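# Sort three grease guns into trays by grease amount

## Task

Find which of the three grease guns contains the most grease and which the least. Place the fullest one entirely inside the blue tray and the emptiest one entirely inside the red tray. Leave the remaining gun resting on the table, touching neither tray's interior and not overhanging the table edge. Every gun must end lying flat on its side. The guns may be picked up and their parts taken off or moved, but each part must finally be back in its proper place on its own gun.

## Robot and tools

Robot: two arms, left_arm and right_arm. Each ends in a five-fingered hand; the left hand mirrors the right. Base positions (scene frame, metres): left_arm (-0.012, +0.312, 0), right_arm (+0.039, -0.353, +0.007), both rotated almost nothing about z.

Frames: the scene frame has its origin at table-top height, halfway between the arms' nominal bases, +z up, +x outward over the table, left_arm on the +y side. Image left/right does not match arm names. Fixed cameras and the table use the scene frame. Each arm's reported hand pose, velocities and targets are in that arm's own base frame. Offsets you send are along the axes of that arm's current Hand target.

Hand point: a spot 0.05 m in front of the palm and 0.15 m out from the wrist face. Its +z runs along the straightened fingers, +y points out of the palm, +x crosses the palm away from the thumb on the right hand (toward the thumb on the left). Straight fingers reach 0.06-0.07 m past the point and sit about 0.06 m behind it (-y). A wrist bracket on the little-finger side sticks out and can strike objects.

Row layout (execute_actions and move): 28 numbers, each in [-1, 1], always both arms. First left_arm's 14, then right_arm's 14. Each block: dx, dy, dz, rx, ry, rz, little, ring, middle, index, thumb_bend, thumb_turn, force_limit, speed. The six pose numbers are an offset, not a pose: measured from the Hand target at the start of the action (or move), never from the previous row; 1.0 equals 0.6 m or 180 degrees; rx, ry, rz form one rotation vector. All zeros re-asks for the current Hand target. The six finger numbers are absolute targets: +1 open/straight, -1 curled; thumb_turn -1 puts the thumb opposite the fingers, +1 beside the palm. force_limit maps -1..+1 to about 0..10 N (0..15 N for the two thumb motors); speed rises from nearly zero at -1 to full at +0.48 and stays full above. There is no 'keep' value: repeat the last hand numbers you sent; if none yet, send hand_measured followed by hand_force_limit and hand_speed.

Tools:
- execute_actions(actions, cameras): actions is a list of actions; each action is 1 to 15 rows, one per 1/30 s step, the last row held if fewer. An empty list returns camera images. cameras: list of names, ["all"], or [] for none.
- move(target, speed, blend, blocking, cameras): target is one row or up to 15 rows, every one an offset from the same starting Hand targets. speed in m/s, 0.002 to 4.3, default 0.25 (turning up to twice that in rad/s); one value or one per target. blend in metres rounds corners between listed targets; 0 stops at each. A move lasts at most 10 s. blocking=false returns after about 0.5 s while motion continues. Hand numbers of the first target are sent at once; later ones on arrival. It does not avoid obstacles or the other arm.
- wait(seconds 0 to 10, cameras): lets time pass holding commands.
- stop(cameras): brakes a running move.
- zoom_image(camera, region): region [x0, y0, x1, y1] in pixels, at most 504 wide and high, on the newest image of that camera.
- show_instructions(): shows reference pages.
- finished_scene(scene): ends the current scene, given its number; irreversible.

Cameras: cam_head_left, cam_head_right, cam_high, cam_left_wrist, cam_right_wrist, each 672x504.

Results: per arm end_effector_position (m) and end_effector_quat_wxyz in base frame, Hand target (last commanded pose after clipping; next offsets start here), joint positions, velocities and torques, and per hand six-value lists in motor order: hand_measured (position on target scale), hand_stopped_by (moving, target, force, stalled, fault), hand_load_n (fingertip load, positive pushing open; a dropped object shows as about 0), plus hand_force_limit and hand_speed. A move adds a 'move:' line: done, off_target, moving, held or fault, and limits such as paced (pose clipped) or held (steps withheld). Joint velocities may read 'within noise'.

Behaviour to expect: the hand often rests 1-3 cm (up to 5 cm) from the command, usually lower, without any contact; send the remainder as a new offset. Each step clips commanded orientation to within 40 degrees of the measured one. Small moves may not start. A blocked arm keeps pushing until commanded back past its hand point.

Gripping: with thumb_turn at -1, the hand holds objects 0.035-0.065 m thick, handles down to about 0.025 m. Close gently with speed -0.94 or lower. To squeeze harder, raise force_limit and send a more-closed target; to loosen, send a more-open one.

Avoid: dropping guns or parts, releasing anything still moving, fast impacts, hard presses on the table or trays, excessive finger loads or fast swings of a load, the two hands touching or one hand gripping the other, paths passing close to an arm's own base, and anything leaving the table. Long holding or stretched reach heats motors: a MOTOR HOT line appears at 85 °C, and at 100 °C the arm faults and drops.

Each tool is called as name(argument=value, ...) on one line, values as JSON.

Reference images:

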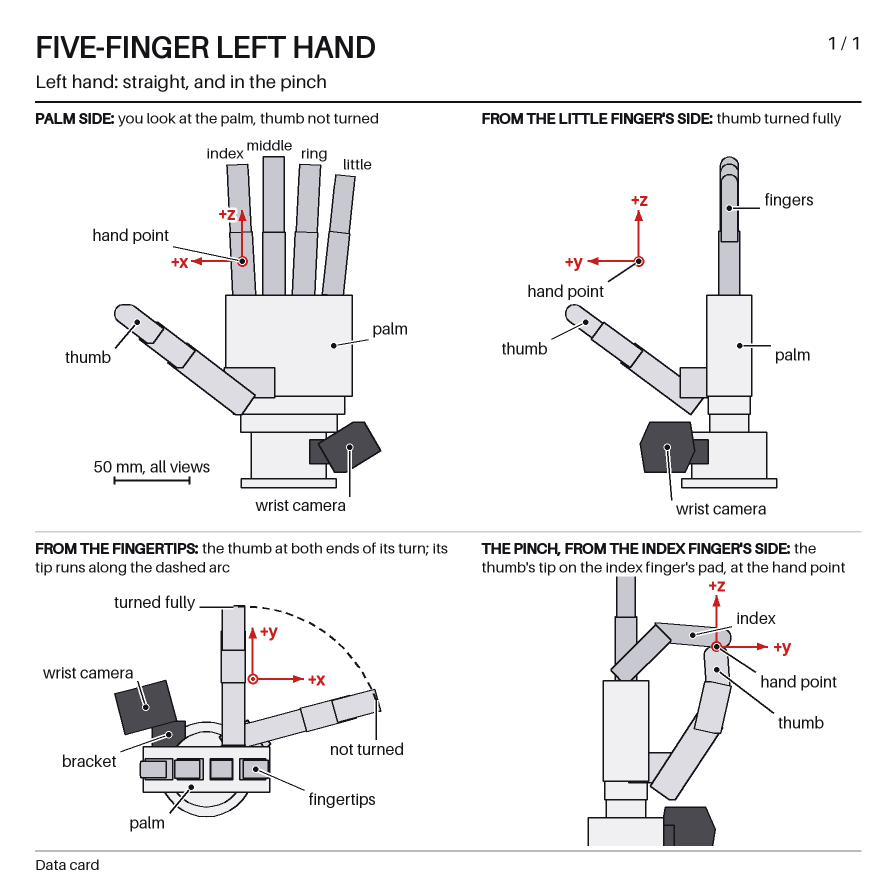

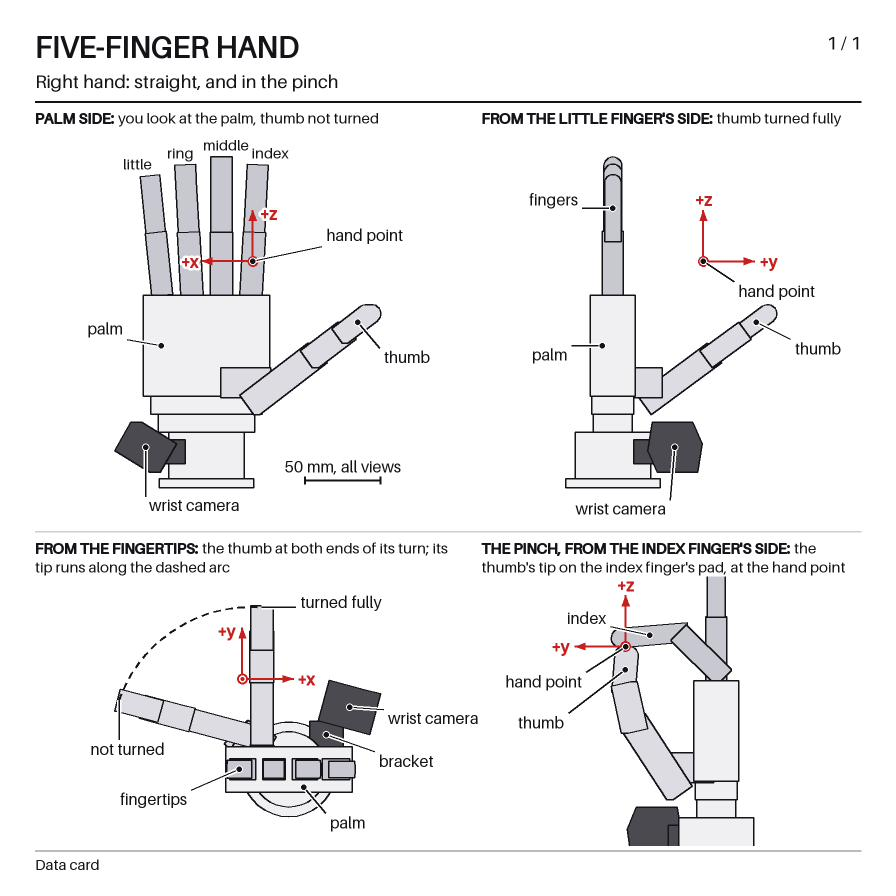

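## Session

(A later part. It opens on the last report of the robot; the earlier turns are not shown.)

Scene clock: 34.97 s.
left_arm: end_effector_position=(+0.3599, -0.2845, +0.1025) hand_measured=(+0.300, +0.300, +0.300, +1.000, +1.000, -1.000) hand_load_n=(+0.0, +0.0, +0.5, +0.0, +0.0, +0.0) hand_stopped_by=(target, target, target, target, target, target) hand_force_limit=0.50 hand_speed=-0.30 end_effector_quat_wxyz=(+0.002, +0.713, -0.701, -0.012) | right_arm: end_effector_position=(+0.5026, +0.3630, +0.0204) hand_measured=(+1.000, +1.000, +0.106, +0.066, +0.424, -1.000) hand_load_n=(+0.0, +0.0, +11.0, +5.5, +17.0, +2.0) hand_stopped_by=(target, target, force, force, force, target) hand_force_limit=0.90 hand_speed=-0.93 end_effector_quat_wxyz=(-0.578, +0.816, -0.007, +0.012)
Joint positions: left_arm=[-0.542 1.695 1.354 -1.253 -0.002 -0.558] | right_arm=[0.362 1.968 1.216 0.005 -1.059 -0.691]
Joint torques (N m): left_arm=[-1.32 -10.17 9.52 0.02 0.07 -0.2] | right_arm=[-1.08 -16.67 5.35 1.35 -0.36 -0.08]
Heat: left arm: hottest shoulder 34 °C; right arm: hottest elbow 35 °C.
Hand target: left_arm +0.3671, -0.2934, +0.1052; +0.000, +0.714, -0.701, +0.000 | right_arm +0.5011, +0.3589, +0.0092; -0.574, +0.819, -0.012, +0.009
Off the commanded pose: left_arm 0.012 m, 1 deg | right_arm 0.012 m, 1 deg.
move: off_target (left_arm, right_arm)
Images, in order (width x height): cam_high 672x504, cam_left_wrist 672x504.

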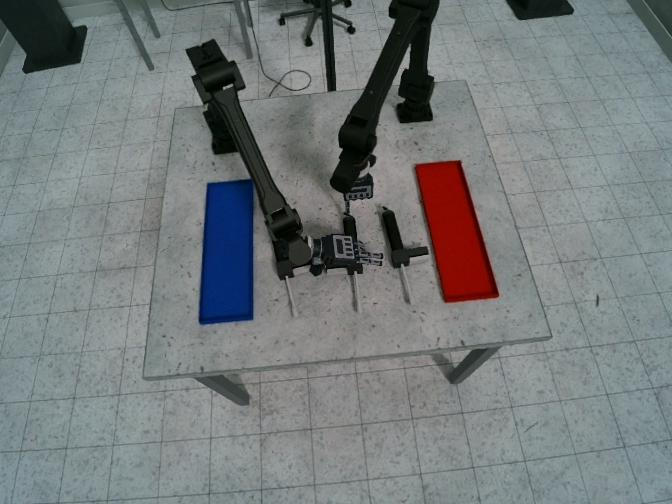

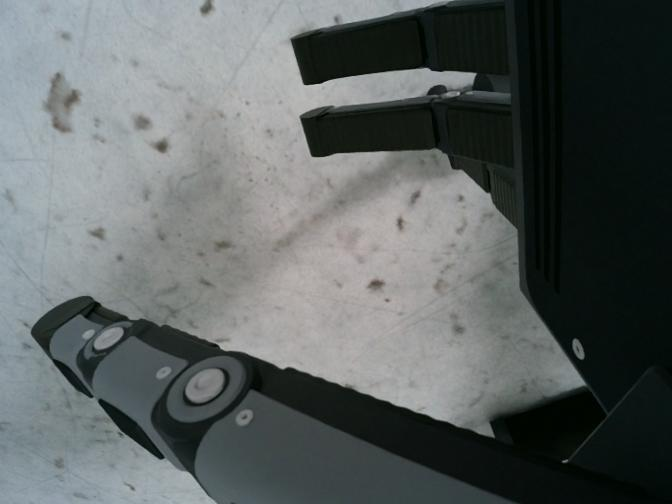

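move(target=[[0.0068,-0.01,0.003,0,0,0,0.3,0.3,0.3,1,1,-1,0.5,-0.3,0,0,0,0,0,0,1,1,-0.5,-0.5,-0.4,-1,0.9,-0.93]], speed=0.1, cameras=["cam_high","cam_left_wrist"])

zoom_image(camera="cam_high", region=[325, 185, 385, 245])

Scene clock: 36.00 s.
left_arm: end_effector_position=(+0.3597, -0.2851, +0.0949) hand_measured=(+0.300, +0.300, +0.300, +1.000, +1.000, -1.000) hand_load_n=(+0.5, +0.0, +0.0, +0.0, +0.0, +0.0) hand_stopped_by=(target, target, target, target, target, target) hand_force_limit=0.50 hand_speed=-0.30 end_effector_quat_wxyz=(+0.004, +0.713, -0.701, -0.019) | right_arm: end_effector_position=(+0.5026, +0.3630, +0.0204) hand_measured=(+1.000, +1.000, +0.106, +0.066, +0.424, -1.000) hand_load_n=(+0.0, -0.5, +11.0, +5.5, +17.5, +2.0) hand_stopped_by=(target, target, force, force, force, target) hand_force_limit=0.90 hand_speed=-0.93 end_effector_quat_wxyz=(-0.578, +0.816, -0.007, +0.012)
Joint positions: left_arm=[-0.542 1.713 1.354 -1.251 0 -0.559] | right_arm=[0.362 1.968 1.216 0.005 -1.059 -0.691]
Joint torques (N m): left_arm=[-1.2 -10.46 11.37 -0.02 -0.01 -0.16] | right_arm=[-1.14 -16.67 5.33 1.36 -0.36 -0.08]
Heat: left arm: hottest shoulder 34 °C; right arm: hottest elbow 35 °C.
Hand target: left_arm +0.3732, -0.2975, +0.1034; +0.000, +0.714, -0.700, +0.000 | right_arm +0.5011, +0.3589, +0.0092; -0.574, +0.819, -0.012, +0.009
Off the commanded pose: left_arm 0.020 m, 2 deg | right_arm 0.012 m, 1 deg.
move: off_target (left_arm, right_arm)
Images, in order (width x height): cam_high 672x504, cam_left_wrist 672x504.

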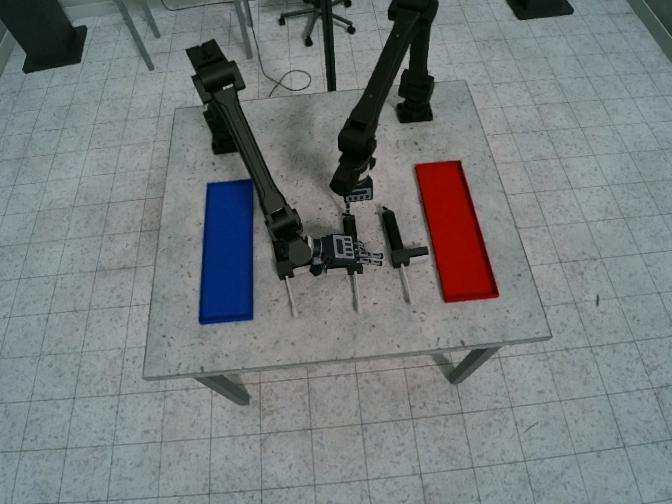

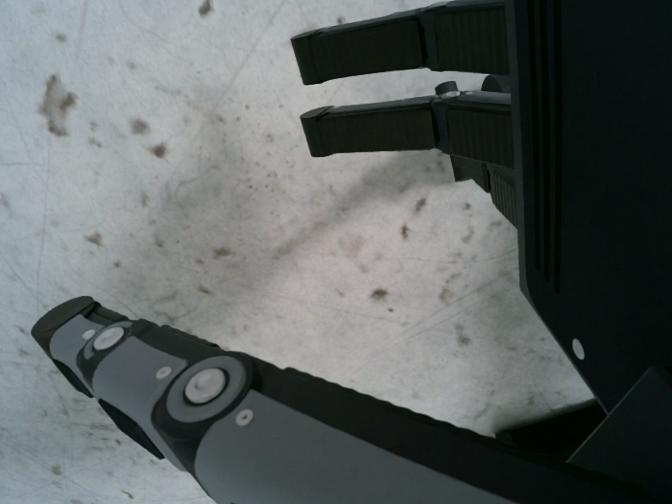

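Scaled by 8.400.

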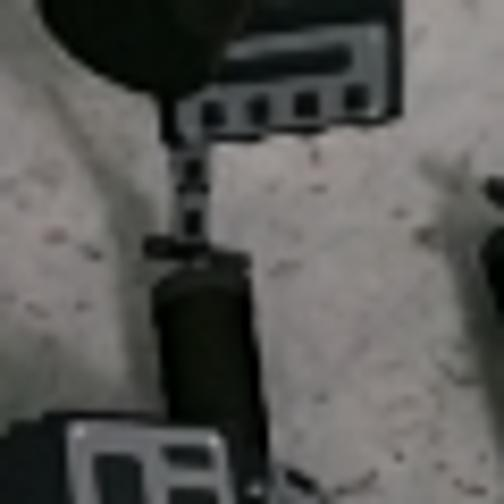

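move(target=[[0.0,0.0,-0.0233,0,0,0,0.3,0.3,0.3,1,1,-1,0.5,-0.3,0,0,0,0,0,0,1,1,-0.5,-0.5,-0.4,-1,0.9,-0.93],[0.025,-0.01,-0.0233,0,0,0,0.3,0.3,0.3,1,1,-1,0.5,-0.3,0,0,0,0,0,0,1,1,-0.5,-0.5,-0.4,-1,0.9,-0.93]], speed=0.1, cameras=["cam_high"])

zoom_image(camera="cam_high", region=[325, 185, 385, 245])

Scene clock: 37.80 s.
left_arm: end_effector_position=(+0.3667, -0.3011, +0.1042) hand_measured=(+0.300, +0.300, +0.300, +1.000, +1.000, -1.000) hand_load_n=(+0.0, +0.0, +0.0, +0.0, +0.0, +0.0) hand_stopped_by=(target, target, target, target, target, target) hand_force_limit=0.50 hand_speed=-0.30 end_effector_quat_wxyz=(+0.003, +0.712, -0.702, -0.015) | right_arm: end_effector_position=(+0.5026, +0.3630, +0.0204) hand_measured=(+1.000, +1.000, +0.106, +0.066, +0.424, -1.000) hand_load_n=(+0.0, +0.0, +11.0, +5.5, +17.5, +2.0) hand_stopped_by=(target, target, force, force, force, target) hand_force_limit=0.90 hand_speed=-0.93 end_effector_quat_wxyz=(-0.578, +0.816, -0.007, +0.012)
Joint positions: left_arm=[-0.563 1.735 1.411 -1.278 0 -0.577] | right_arm=[0.362 1.968 1.216 0.005 -1.059 -0.691]
Joint torques (N m): left_arm=[-1.03 -10.58 12.31 -0.58 0 -0.18] | right_arm=[-1.14 -16.67 5.33 1.37 -0.36 -0.08]
Heat: left arm: hottest shoulder 34 °C; right arm: hottest elbow 35 °C.
Hand target: left_arm +0.3795, -0.3123, +0.1173; +0.000, +0.714, -0.700, +0.000 | right_arm +0.5011, +0.3589, +0.0092; -0.574, +0.819, -0.012, +0.009
Off the commanded pose: left_arm 0.021 m, 2 deg | right_arm 0.012 m, 1 deg.
move: off_target (left_arm, right_arm)
Images, in order (width x height): cam_high 672x504.

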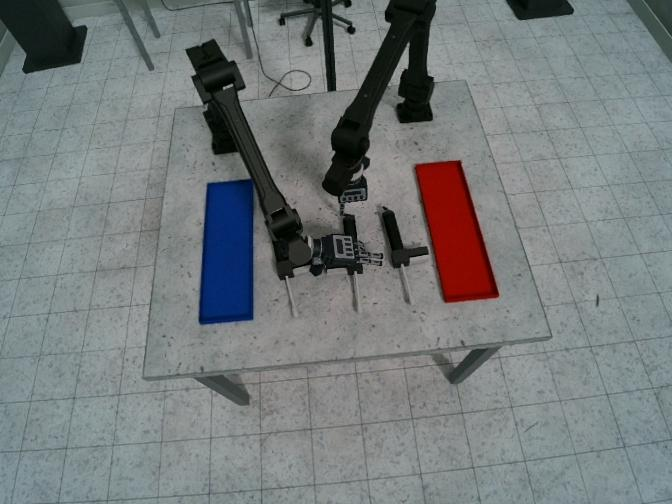

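Scaled by 8.400.

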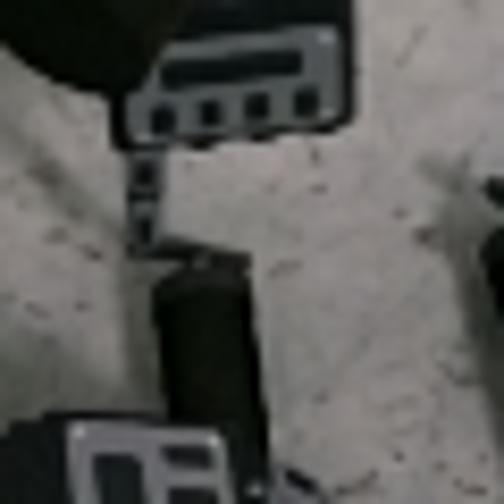

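move(target=[[-0.045,0.0,0.0,0,0,0,0.3,0.3,0.3,1,1,-1,0.5,-0.3,0,0,0,0,0,0,1,1,-0.5,-0.5,-0.4,-1,0.9,-0.93]], speed=0.1, cameras=["cam_high"])

zoom_image(camera="cam_high", region=[325, 185, 385, 245])

Scene clock: 39.03 s.
left_arm: end_effector_position=(+0.3767, -0.2862, +0.1092) hand_measured=(+0.300, +0.300, +0.300, +1.000, +1.000, -1.000) hand_load_n=(+0.0, +0.0, +0.0, +0.0, -0.5, +0.0) hand_stopped_by=(target, target, target, target, target, target) hand_force_limit=0.50 hand_speed=-0.30 end_effector_quat_wxyz=(+0.002, +0.716, -0.698, -0.010) | right_arm: end_effector_position=(+0.5026, +0.3630, +0.0204) hand_measured=(+1.000, +1.000, +0.106, +0.066, +0.424, -1.000) hand_load_n=(+0.0, +0.0, +11.0, +5.5, +17.0, +2.0) hand_stopped_by=(target, target, force, force, force, target) hand_force_limit=0.90 hand_speed=-0.93 end_effector_quat_wxyz=(-0.578, +0.816, -0.007, +0.012)
Joint positions: left_arm=[-0.526 1.724 1.411 -1.278 0 -0.552] | right_arm=[0.362 1.968 1.216 0.005 -1.059 -0.691]
Joint torques (N m): left_arm=[-0.44 -12.22 8.05 -0.29 -0.01 -0.02] | right_arm=[-1.08 -16.73 5.33 1.35 -0.36 -0.08]
Heat: left arm: hottest shoulder 34 °C; right arm: hottest elbow 35 °C.
Hand target: left_arm +0.3789, -0.2853, +0.1174; +0.000, +0.714, -0.700, +0.000 | right_arm +0.5011, +0.3589, +0.0092; -0.574, +0.819, -0.012, +0.009
Off the commanded pose: left_arm 0.008 m, 1 deg | right_arm 0.012 m, 1 deg.
move: off_target (right_arm)
Images, in order (width x height): cam_high 672x504.

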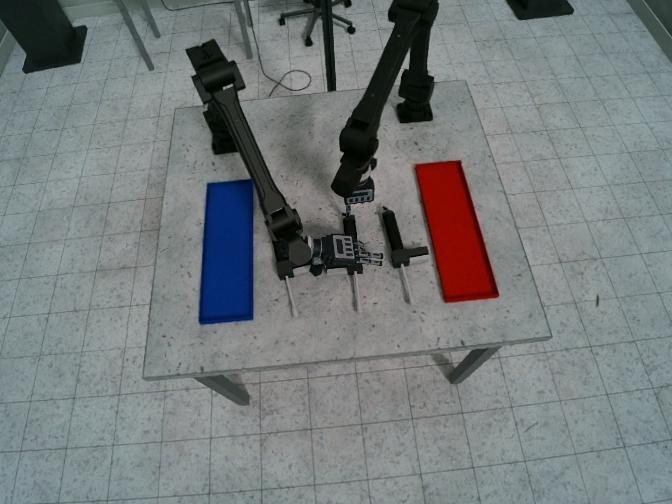

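Scaled by 8.400.

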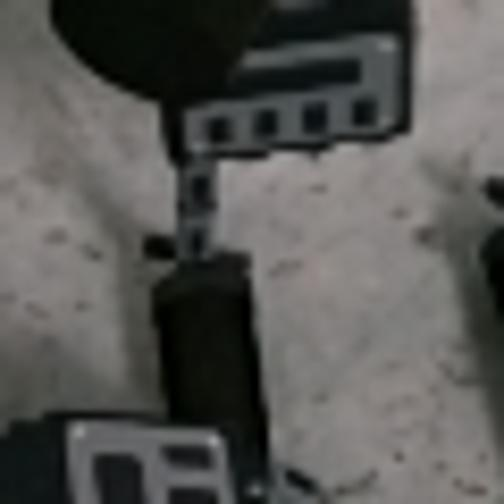

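move(target=[[0.034,0.0073,0.01,0,0,0,0.3,0.3,0.3,1,1,-1,0.5,-0.3,0,0,0,0,0,0,1,1,-0.5,-0.5,-0.4,-1,0.9,-0.93]], speed=0.1, cameras=["cam_high"])

zoom_image(camera="cam_high", region=[325, 185, 385, 245])

Scene clock: 40.27 s.
left_arm: end_effector_position=(+0.3681, -0.2991, +0.1092) hand_measured=(+0.300, +0.300, +0.300, +1.000, +1.000, -1.000) hand_load_n=(+0.0, +0.0, +0.0, +0.0, +0.0, +0.0) hand_stopped_by=(target, target, target, target, target, target) hand_force_limit=0.50 hand_speed=-0.30 end_effector_quat_wxyz=(+0.002, +0.711, -0.703, -0.010) | right_arm: end_effector_position=(+0.5026, +0.3630, +0.0204) hand_measured=(+1.000, +1.000, +0.106, +0.066, +0.424, -1.000) hand_load_n=(+0.0, +0.0, +11.0, +5.5, +17.5, +2.5) hand_stopped_by=(target, target, force, force, force, target) hand_force_limit=0.90 hand_speed=-0.93 end_effector_quat_wxyz=(-0.578, +0.816, -0.007, +0.012)
Joint positions: left_arm=[-0.558 1.724 1.411 -1.278 0 -0.57] | right_arm=[0.362 1.968 1.216 0.005 -1.059 -0.691]
Joint torques (N m): left_arm=[-1.08 -10.4 9.4 0.08 -0.02 -0.21] | right_arm=[-1.14 -16.73 5.34 1.36 -0.35 -0.08]
Heat: left arm: hottest shoulder 34 °C; right arm: hottest elbow 35 °C.
Hand target: left_arm +0.3750, -0.3056, +0.1114; +0.000, +0.714, -0.700, +0.000 | right_arm +0.5011, +0.3589, +0.0092; -0.574, +0.819, -0.012, +0.009
Off the commanded pose: left_arm 0.010 m, 1 deg | right_arm 0.012 m, 1 deg.
move: off_target (right_arm)
Images, in order (width x height): cam_high 672x504.

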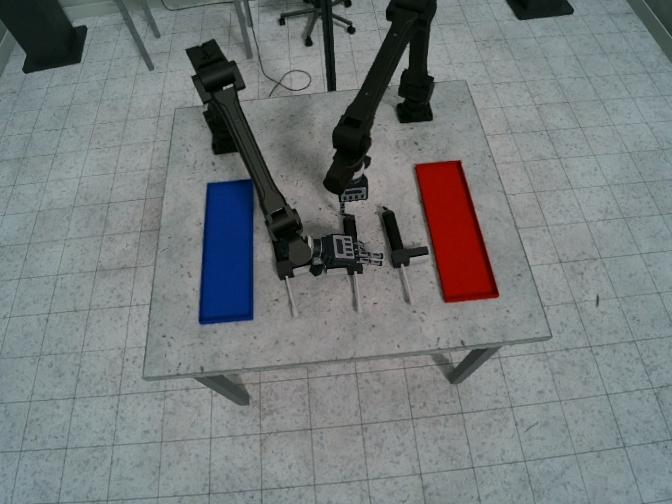

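Scaled by 8.400.

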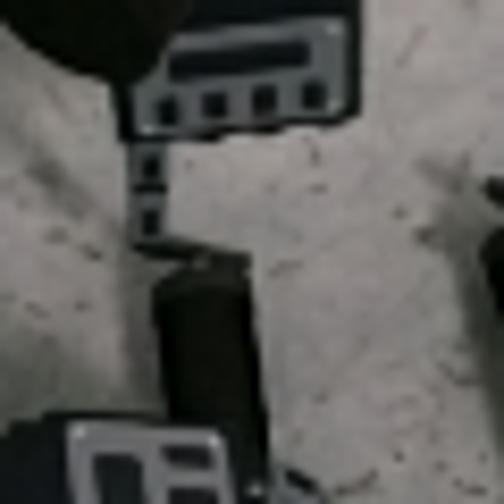

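move(target=[[-0.0235,0.0054,0.008,0,0,0,0.3,0.3,0.3,1,1,-1,0.5,-0.3,0,0,0,0,0,0,1,1,-0.5,-0.5,-0.4,-1,0.9,-0.93]], speed=0.1, cameras=["cam_high"])

zoom_image(camera="cam_high", region=[325, 185, 385, 245])

Scene clock: 41.43 s.
left_arm: end_effector_position=(+0.3678, -0.2936, +0.1011) hand_measured=(+0.300, +0.300, +0.300, +1.000, +1.000, -1.000) hand_load_n=(+0.0, +0.5, +0.5, +0.0, +0.0, +0.0) hand_stopped_by=(target, target, target, target, target, target) hand_force_limit=0.50 hand_speed=-0.30 end_effector_quat_wxyz=(+0.002, +0.714, -0.700, -0.012) | right_arm: end_effector_position=(+0.5026, +0.3630, +0.0204) hand_measured=(+1.000, +1.000, +0.106, +0.066, +0.424, -1.000) hand_load_n=(+0.0, +0.0, +11.0, +5.5, +17.0, +2.0) hand_stopped_by=(target, target, force, force, force, target) hand_force_limit=0.90 hand_speed=-0.93 end_effector_quat_wxyz=(-0.578, +0.816, -0.007, +0.012)
Joint positions: left_arm=[-0.549 1.724 1.388 -1.258 0 -0.569] | right_arm=[0.362 1.968 1.216 0.005 -1.059 -0.691]
Joint torques (N m): left_arm=[0.15 -11.99 7.5 0.06 -0.02 0] | right_arm=[-1.14 -16.67 5.35 1.36 -0.36 -0.08]
Heat: left arm: hottest shoulder 34 °C; right arm: hottest elbow 35 °C.
Hand target: left_arm +0.3715, -0.2917, +0.1065; +0.000, +0.714, -0.701, +0.000 | right_arm +0.5011, +0.3589, +0.0092; -0.574, +0.819, -0.012, +0.009
Off the commanded pose: left_arm 0.007 m, 1 deg | right_arm 0.012 m, 1 deg.
move: off_target (right_arm)
Images, in order (width x height): cam_high 672x504.

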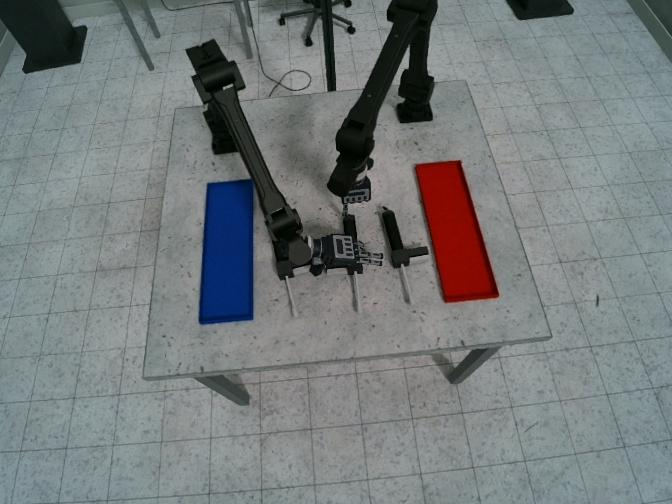

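Scaled by 8.400.

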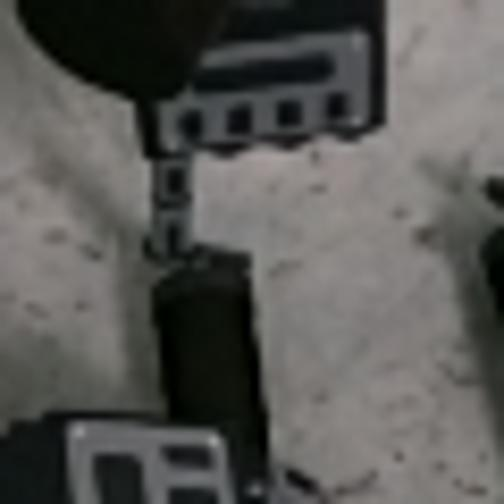

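move(target=[[0,0.006,0.0,0,0,0,0.3,0.3,0.3,1,1,-1,0.5,-0.3,0,0,0,0,0,0,1,1,-0.5,-0.5,-0.4,-1,0.9,-0.93],[0,0.0045,0.03,0,0,0,0.3,0.3,0.3,1,1,-1,0.5,-0.3,0,0,0,0,0,0,1,1,-0.5,-0.5,-0.4,-1,0.9,-0.93]], speed=0.05, cameras=["cam_high"])

zoom_image(camera="cam_high", region=[325, 185, 385, 245])

Scene clock: 43.13 s.
left_arm: end_effector_position=(+0.3664, -0.2928, +0.0901) hand_measured=(+0.300, +0.300, +0.300, +1.000, +1.000, -1.000) hand_load_n=(+0.0, +0.0, +0.5, -0.5, +0.0, +0.5) hand_stopped_by=(target, target, target, target, target, target) hand_force_limit=0.50 hand_speed=-0.30 end_effector_quat_wxyz=(+0.001, +0.714, -0.700, -0.004) | right_arm: end_effector_position=(+0.5026, +0.3630, +0.0204) hand_measured=(+1.000, +1.000, +0.106, +0.066, +0.424, -1.000) hand_load_n=(+0.0, +0.0, +11.0, +5.5, +17.0, +2.0) hand_stopped_by=(target, target, force, force, force, target) hand_force_limit=0.90 hand_speed=-0.93 end_effector_quat_wxyz=(-0.578, +0.816, -0.007, +0.012)
Joint positions: left_arm=[-0.549 1.719 1.352 -1.212 0 -0.569] | right_arm=[0.362 1.968 1.216 0.005 -1.059 -0.691]
Joint torques (N m): left_arm=[-0.38 -10.7 7.5 0.1 -0.02 -0.03] | right_arm=[-1.14 -16.73 5.33 1.35 -0.36 -0.08]
Heat: left arm: hottest shoulder 34 °C; right arm: hottest elbow 35 °C.
Hand target: left_arm +0.3687, -0.2917, +0.0886; +0.000, +0.714, -0.700, +0.000 | right_arm +0.5011, +0.3589, +0.0092; -0.574, +0.819, -0.012, +0.009
Off the commanded pose: left_arm 0.003 m, 0 deg | right_arm 0.012 m, 1 deg.
move: off_target (right_arm)
Images, in order (width x height): cam_high 672x504.

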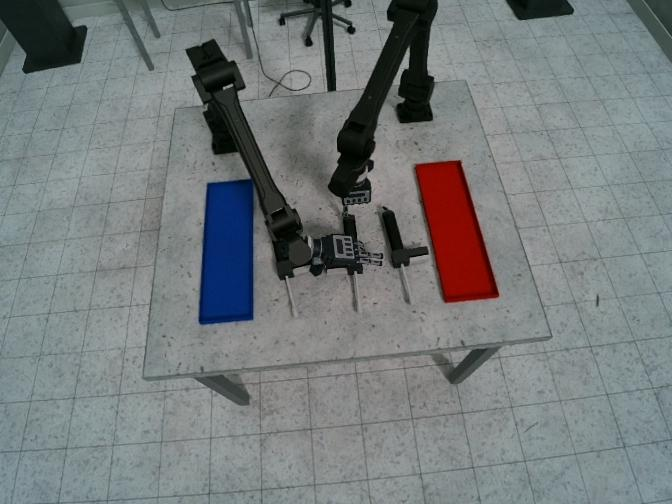

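Scaled by 8.400.

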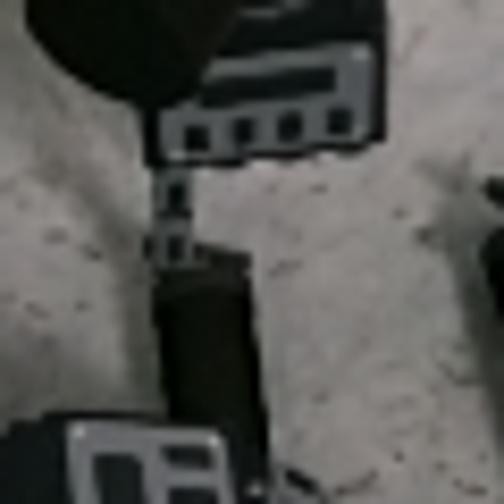

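move(target=[[0,0.001,0.02,0,0,0,0.3,0.3,0.3,1,1,-1,0.5,-0.3,0,0,0,0,0,0,1,1,-0.5,-0.5,-0.4,-1,0.9,-0.93]], speed=0.05, cameras=["cam_high"])

zoom_image(camera="cam_high", region=[325, 185, 385, 245])

Scene clock: 44.10 s.
left_arm: end_effector_position=(+0.3670, -0.2931, +0.0835) hand_measured=(+0.300, +0.300, +0.300, +1.000, +1.000, -1.000) hand_load_n=(+0.0, +0.0, +0.0, +0.0, +0.0, +0.0) hand_stopped_by=(target, target, target, target, target, target) hand_force_limit=0.50 hand_speed=-0.30 end_effector_quat_wxyz=(-0.001, +0.714, -0.700, +0.002) | right_arm: end_effector_position=(+0.5026, +0.3630, +0.0204) hand_measured=(+1.000, +1.000, +0.106, +0.066, +0.424, -1.000) hand_load_n=(+0.0, +0.0, +11.0, +5.5, +17.0, +2.0) hand_stopped_by=(target, target, force, force, force, target) hand_force_limit=0.90 hand_speed=-0.93 end_effector_quat_wxyz=(-0.578, +0.816, -0.007, +0.012)
Joint positions: left_arm=[-0.549 1.719 1.335 -1.183 0 -0.569] | right_arm=[0.362 1.968 1.216 0.005 -1.059 -0.691]
Joint torques (N m): left_arm=[-0.26 -9.99 7.17 0.17 -0.01 -0.02] | right_arm=[-1.14 -16.73 5.34 1.36 -0.35 -0.08]
Heat: left arm: hottest shoulder 34 °C; right arm: hottest elbow 35 °C.
Hand target: left_arm +0.3682, -0.2918, +0.0767; +0.000, +0.714, -0.700, +0.000 | right_arm +0.5011, +0.3589, +0.0092; -0.574, +0.819, -0.012, +0.009
Off the commanded pose: left_arm 0.007 m, 0 deg | right_arm 0.012 m, 1 deg.
move: off_target (right_arm)
Images, in order (width x height): cam_high 672x504.

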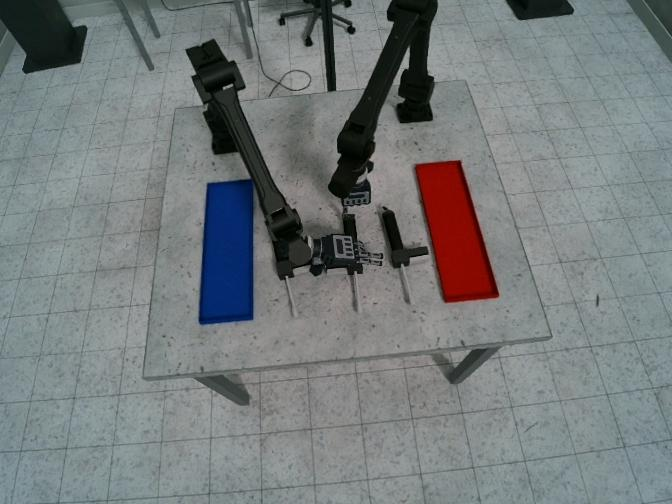

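Scaled by 8.400.

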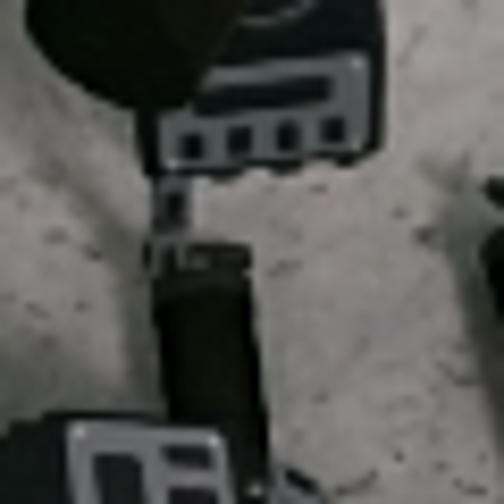

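move(target=[[0,0.05,0.0,0,0,0,0.3,0.3,0.3,1,1,-1,0.5,-0.3,0,0,0,0,0,0,1,1,-0.5,-0.5,-0.4,-1,0.9,-0.93]], speed=0.05, cameras=["cam_high"])

zoom_image(camera="cam_high", region=[325, 175, 385, 235])

Scene clock: 45.37 s.
left_arm: end_effector_position=(+0.3484, -0.2913, +0.0755) hand_measured=(+0.300, +0.300, +0.300, +1.000, +1.000, -1.000) hand_load_n=(+0.0, +0.0, +0.0, +0.0, -0.5, +0.0) hand_stopped_by=(target, target, target, target, target, target) hand_force_limit=0.50 hand_speed=-0.30 end_effector_quat_wxyz=(-0.003, +0.717, -0.697, +0.005) | right_arm: end_effector_position=(+0.5026, +0.3630, +0.0204) hand_measured=(+1.000, +1.000, +0.106, +0.066, +0.424, -1.000) hand_load_n=(+0.0, +0.0, +10.0, +7.5, +17.0, +4.0) hand_stopped_by=(target, target, force, force, force, target) hand_force_limit=0.90 hand_speed=-0.93 end_effector_quat_wxyz=(-0.578, +0.816, -0.007, +0.012)
Joint positions: left_arm=[-0.566 1.682 1.264 -1.143 -0.003 -0.594] | right_arm=[0.362 1.968 1.216 0.005 -1.059 -0.691]
Joint torques (N m): left_arm=[-2.08 -10.93 6.28 -0.47 0.11 -0.05] | right_arm=[-1.14 -16.67 5.33 1.36 -0.36 -0.08]
Heat: left arm: hottest shoulder 34 °C; right arm: hottest elbow 35 °C.
Hand target: left_arm +0.3382, -0.2923, +0.0766; +0.000, +0.714, -0.700, +0.000 | right_arm +0.5011, +0.3589, +0.0092; -0.574, +0.819, -0.012, +0.009
Off the commanded pose: left_arm 0.010 m, 1 deg | right_arm 0.012 m, 1 deg.
move: off_target (right_arm)
Images, in order (width x height): cam_high 672x504.

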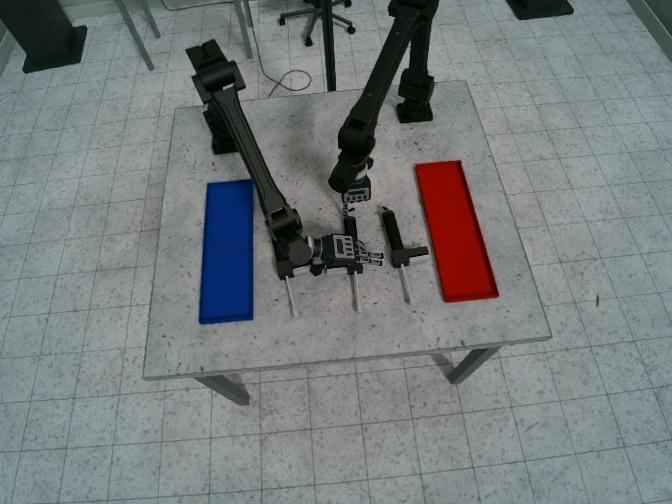

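Scaled by 8.400.

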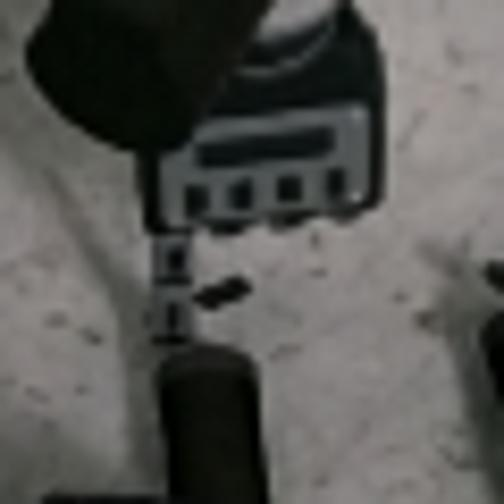

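move(target=[[0,0.02,0.0,0,0,0,0.3,0.3,0.3,1,1,-1,0.5,-0.3,0,0,0,0,0,0,1,1,-0.5,-0.5,-0.4,-1,0.9,-0.93]], speed=0.05, cameras=["cam_high"])

zoom_image(camera="cam_high", region=[325, 175, 385, 235])

Scene clock: 46.40 s.
left_arm: end_effector_position=(+0.3364, -0.2913, +0.0753) hand_measured=(+0.300, +0.300, +0.300, +1.000, +1.000, -1.000) hand_load_n=(+0.5, +0.0, +0.0, +0.0, -0.5, +0.0) hand_stopped_by=(target, target, target, target, target, target) hand_force_limit=0.50 hand_speed=-0.30 end_effector_quat_wxyz=(-0.003, +0.717, -0.697, +0.004) | right_arm: end_effector_position=(+0.5026, +0.3630, +0.0204) hand_measured=(+1.000, +1.000, +0.106, +0.066, +0.424, -1.000) hand_load_n=(+0.0, +0.0, +10.0, +7.5, +17.0, +4.0) hand_stopped_by=(target, target, force, force, force, target) hand_force_limit=0.90 hand_speed=-0.93 end_effector_quat_wxyz=(-0.578, +0.816, -0.007, +0.012)
Joint positions: left_arm=[-0.58 1.658 1.233 -1.136 -0.004 -0.608] | right_arm=[0.362 1.968 1.216 0.005 -1.059 -0.691]
Joint torques (N m): left_arm=[-1.67 -10.75 6.3 -0.46 0.15 -0.11] | right_arm=[-1.2 -16.73 5.34 1.35 -0.36 -0.08]
Heat: left arm: hottest shoulder 34 °C; right arm: hottest elbow 35 °C.
Hand target: left_arm +0.3262, -0.2925, +0.0765; +0.000, +0.714, -0.701, +0.000 | right_arm +0.5011, +0.3589, +0.0092; -0.574, +0.819, -0.012, +0.009
Off the commanded pose: left_arm 0.010 m, 1 deg | right_arm 0.012 m, 1 deg.
move: off_target (right_arm)
Images, in order (width x height): cam_high 672x504.

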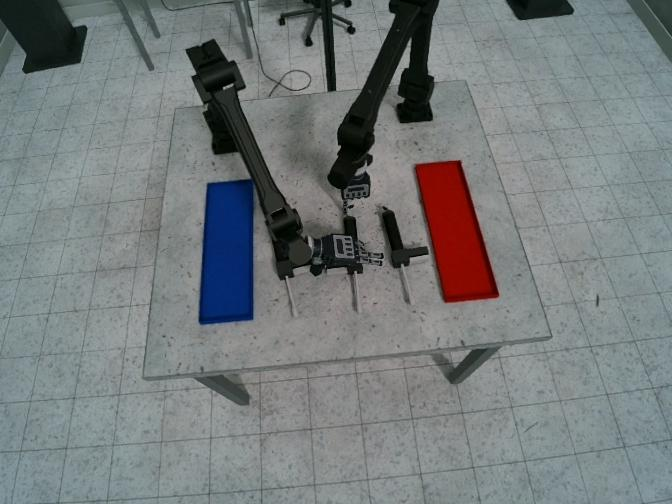

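Scaled by 8.400.

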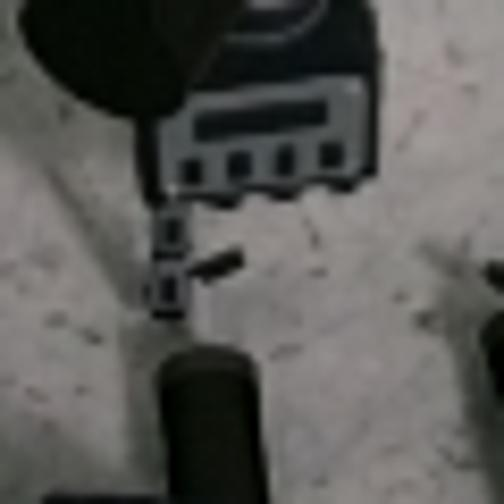

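move(target=[[0,0.04,0.0,0,0,0,0.3,0.3,0.3,1,1,-1,0.5,-0.3,0,0,0,0,0,0,1,1,-0.5,-0.5,-0.4,-1,0.9,-0.93]], speed=0.06)

move(target=[[0,0.03,0.0,0,0,0,0.3,0.3,0.3,1,1,-1,0.5,-0.3,0,0,0,0,0,0,1,1,-0.5,-0.5,-0.4,-1,0.9,-0.93]], speed=0.06, cameras=["cam_high"])

zoom_image(camera="cam_high", region=[325, 165, 385, 225])

Scene clock: 47.60 s.
left_arm: end_effector_position=(+0.3045, -0.2930, +0.0743) hand_measured=(+0.300, +0.300, +0.300, +1.000, +1.000, -1.000) hand_load_n=(+0.0, +0.0, +0.0, +0.0, -0.5, +0.0) hand_stopped_by=(target, target, target, target, target, target) hand_force_limit=0.50 hand_speed=-0.30 end_effector_quat_wxyz=(-0.001, +0.711, -0.703, +0.002) | right_arm: end_effector_position=(+0.5016, +0.3637, +0.0210) hand_measured=(+1.000, +1.000, +0.106, +0.066, +0.424, -1.000) hand_load_n=(+0.0, +0.0, +10.5, +6.5, +17.5, +3.0) hand_stopped_by=(target, target, force, force, force, target) hand_force_limit=0.90 hand_speed=-0.93 end_effector_quat_wxyz=(-0.579, +0.815, -0.006, +0.010)
Joint positions: left_arm=[-0.622 1.605 1.161 -1.124 -0.002 -0.635] | right_arm=[0.362 1.968 1.216 0.005 -1.064 -0.691]
Joint torques (N m): left_arm=[-0.85 -9.7 7.34 -0.55 0.05 -0.15] | right_arm=[-1.26 -16.67 5.33 1.36 -0.16 -0.08]
Heat: left arm: hottest shoulder 34 °C; right arm: hottest elbow 35 °C.
Hand target: left_arm +0.3022, -0.2930, +0.0767; +0.000, +0.714, -0.701, +0.000 | right_arm +0.5011, +0.3589, +0.0091; -0.574, +0.819, -0.012, +0.009
Off the commanded pose: left_arm 0.003 m, 0 deg | right_arm 0.013 m, 1 deg.
move: off_target (right_arm)

Scene clock: 48.60 s.
left_arm: end_effector_position=(+0.2867, -0.2912, +0.0719) hand_measured=(+0.300, +0.300, +0.300, +1.000, +1.000, -1.000) hand_load_n=(+0.0, +0.0, +0.0, +0.0, +0.0, +0.0) hand_stopped_by=(target, target, target, target, target, target) hand_force_limit=0.50 hand_speed=-0.30 end_effector_quat_wxyz=(+0.000, +0.712, -0.702, -0.005) | right_arm: end_effector_position=(+0.5016, +0.3637, +0.0210) hand_measured=(+1.000, +1.000, +0.106, +0.066, +0.424, -1.000) hand_load_n=(+0.0, +0.0, +10.5, +6.5, +17.5, +3.0) hand_stopped_by=(target, target, force, force, force, target) hand_force_limit=0.90 hand_speed=-0.93 end_effector_quat_wxyz=(-0.579, +0.815, -0.006, +0.010)
Joint positions: left_arm=[-0.643 1.579 1.122 -1.124 -0.002 -0.658] | right_arm=[0.362 1.968 1.216 0.005 -1.064 -0.691]
Joint torques (N m): left_arm=[-1.08 -10.17 7.1 -0.31 0.05 -0.14] | right_arm=[-1.2 -16.73 5.33 1.35 -0.15 -0.09]
Heat: left arm: hottest shoulder 34 °C; right arm: hottest elbow 35 °C.
Hand target: left_arm +0.2843, -0.2933, +0.0766; +0.000, +0.714, -0.700, +0.000 | right_arm +0.5011, +0.3589, +0.0091; -0.574, +0.819, -0.012, +0.009
Off the commanded pose: left_arm 0.006 m, 1 deg | right_arm 0.013 m, 1 deg.
move: off_target (right_arm)
Images, in order (width x height): cam_high 672x504.

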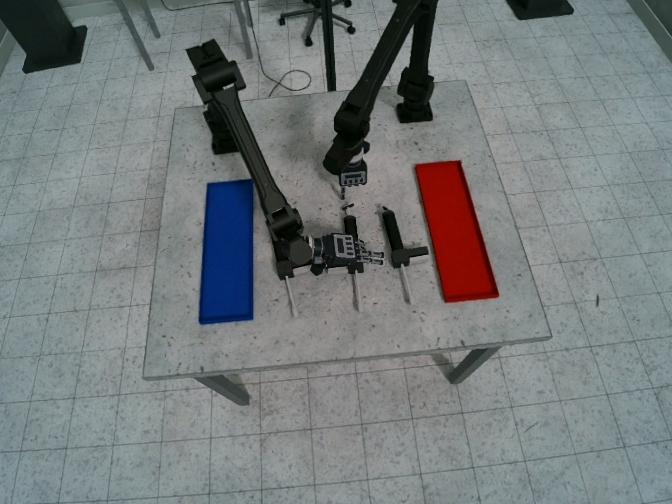

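Scaled by 8.400.

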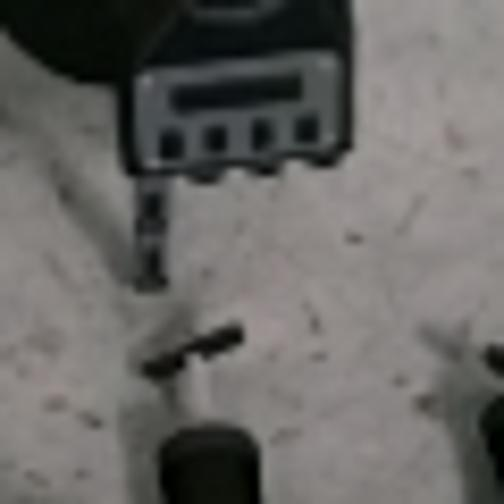

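move(target=[[0,0,-0.0583,0,0,0,0.3,0.3,0.3,1,1,-1,0.5,-0.3,0,0,0,0,0,0,1,1,-0.5,-0.5,-0.4,-1,0.9,-0.93],[-0.0379,-0.1173,-0.0583,0,0,0,1,1,1,1,1,-1,0.5,-0.3,0,0,0,0,0,0,1,1,-0.5,-0.5,-0.4,-1,0.9,-0.93]], speed=0.12, cameras=["cam_high","cam_left_wrist"])

zoom_image(camera="cam_high", region=[325, 175, 385, 235])

zoom_image(camera="cam_left_wrist", region=[340, 40, 540, 240])

Scene clock: 52.47 s.
left_arm: end_effector_position=(+0.3387, -0.2625, +0.0988) hand_measured=(+1.000, +1.000, +1.000, +1.000, +1.000, -1.000) hand_load_n=(+0.0, +0.0, +0.0, +0.0, +0.0, +0.0) hand_stopped_by=(target, target, target, target, target, target) hand_force_limit=0.50 hand_speed=-0.30 end_effector_quat_wxyz=(+0.003, +0.716, -0.698, -0.015) | right_arm: end_effector_position=(+0.5016, +0.3637, +0.0210) hand_measured=(+1.000, +1.000, +0.106, +0.066, +0.424, -1.000) hand_load_n=(+0.0, +0.0, +10.5, +6.5, +17.0, +3.0) hand_stopped_by=(target, target, force, force, force, target) hand_force_limit=0.90 hand_speed=-0.93 end_effector_quat_wxyz=(-0.579, +0.815, -0.006, +0.010)
Joint positions: left_arm=[-0.524 1.63 1.259 -1.23 -0.002 -0.548] | right_arm=[0.362 1.968 1.216 0.005 -1.064 -0.691]
Joint torques (N m): left_arm=[-0.15 -9.52 12.11 -0.69 0.05 0.01] | right_arm=[-1.14 -16.67 5.33 1.36 -0.15 -0.09]
Heat: left arm: hottest shoulder 34 °C; right arm: hottest elbow 35 °C.
Hand target: left_arm +0.3541, -0.2693, +0.1115; +0.000, +0.714, -0.700, +0.000 | right_arm +0.5011, +0.3589, +0.0091; -0.574, +0.819, -0.012, +0.009
Off the commanded pose: left_arm 0.021 m, 2 deg | right_arm 0.013 m, 1 deg.
move: off_target (left_arm, right_arm); target 2's new numbers were sent with left_arm's hand 0.021 m and 2 deg from that target
Images, in order (width x height): cam_high 672x504, cam_left_wrist 672x504.

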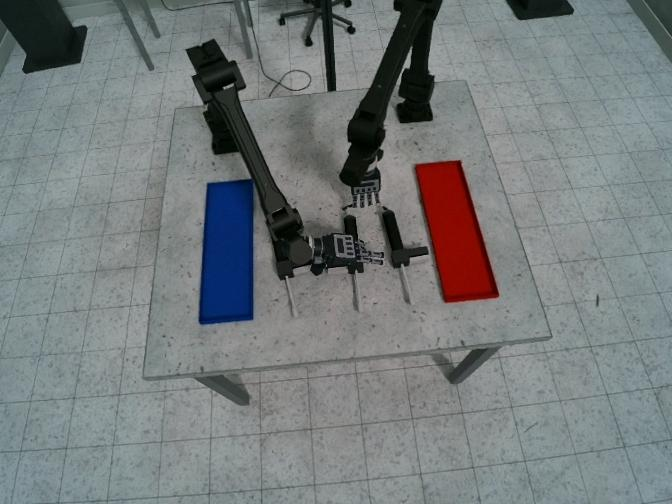

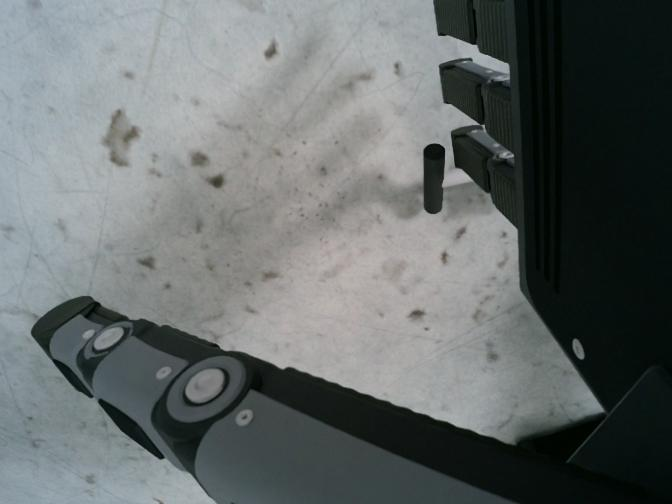

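Scaled by 8.400.

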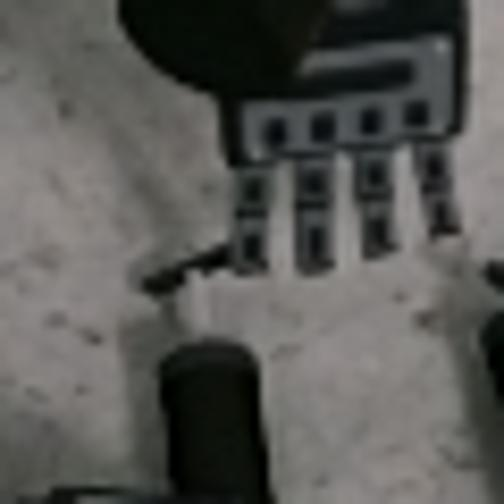

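Scaled by 2.520.

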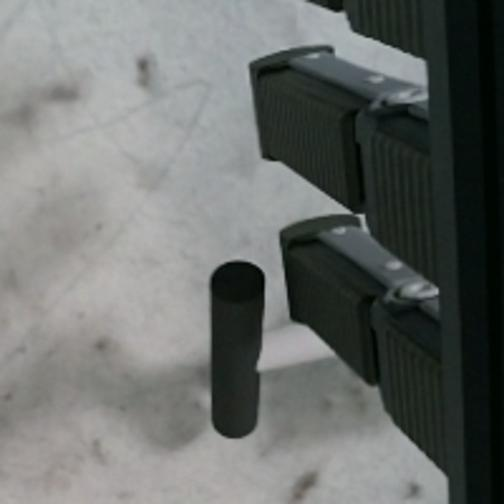

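move(target=[[0.0201,-0.0063,0.02,0,0,0,1,1,1,1,1,-1,0.5,-0.3,0,0,0,0,0,0,1,1,-0.5,-0.5,-0.4,-1,0.9,-0.93]], speed=0.1, cameras=["cam_high","cam_left_wrist"])

zoom_image(camera="cam_high", region=[325, 175, 385, 235])

zoom_image(camera="cam_left_wrist", region=[340, 40, 540, 240])

Scene clock: 53.63 s.
left_arm: end_effector_position=(+0.3394, -0.2657, +0.0873) hand_measured=(+1.000, +1.000, +1.000, +1.000, +1.000, -1.000) hand_load_n=(+0.0, +0.5, +0.0, +0.0, +0.0, +0.0) hand_stopped_by=(target, target, target, target, target, target) hand_force_limit=0.50 hand_speed=-0.30 end_effector_quat_wxyz=(+0.006, +0.713, -0.700, -0.027) | right_arm: end_effector_position=(+0.5016, +0.3637, +0.0210) hand_measured=(+1.000, +1.000, +0.106, +0.066, +0.424, -1.000) hand_load_n=(+0.0, -0.5, +10.5, +6.5, +17.0, +3.0) hand_stopped_by=(target, target, force, force, force, target) hand_force_limit=0.90 hand_speed=-0.93 end_effector_quat_wxyz=(-0.579, +0.815, -0.006, +0.010)
Joint positions: left_arm=[-0.53 1.665 1.267 -1.228 -0.002 -0.548] | right_arm=[0.362 1.968 1.216 0.005 -1.064 -0.691]
Joint torques (N m): left_arm=[-1.2 -9.58 12.1 0.12 0.07 -0.15] | right_arm=[-1.2 -16.73 5.33 1.35 -0.15 -0.09]
Heat: left arm: hottest shoulder 34 °C; right arm: hottest elbow 35 °C.
Hand target: left_arm +0.3581, -0.2812, +0.0995; +0.000, +0.714, -0.700, +0.000 | right_arm +0.5011, +0.3589, +0.0091; -0.574, +0.819, -0.012, +0.009
Off the commanded pose: left_arm 0.027 m, 3 deg | right_arm 0.013 m, 1 deg.
move: off_target (left_arm, right_arm)
Images, in order (width x height): cam_high 672x504, cam_left_wrist 672x504.

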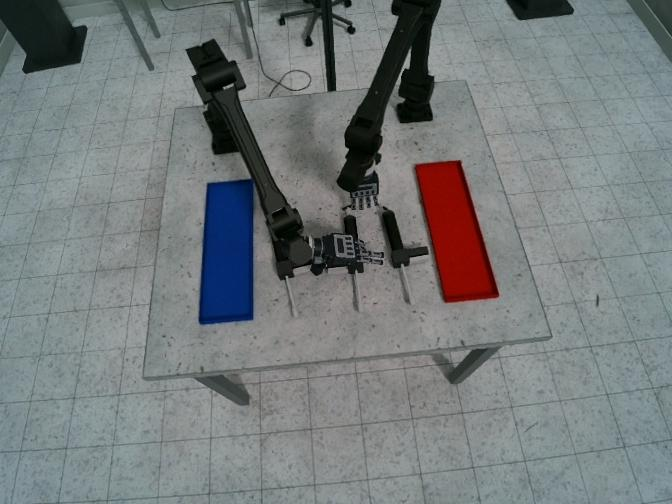

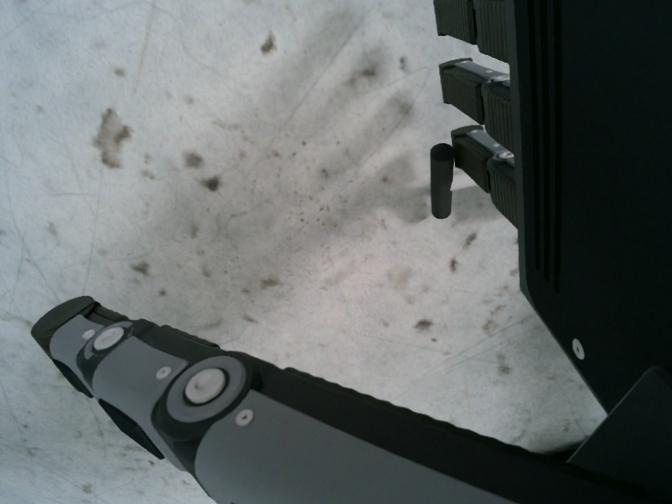

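Scaled by 8.400.

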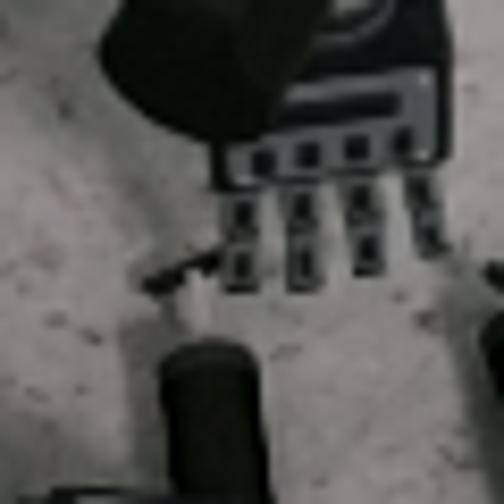

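Scaled by 2.520.

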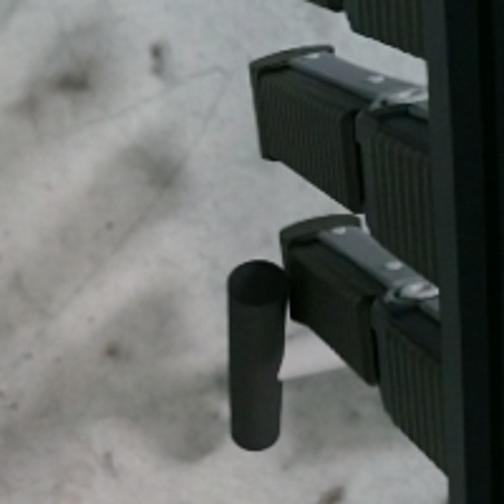

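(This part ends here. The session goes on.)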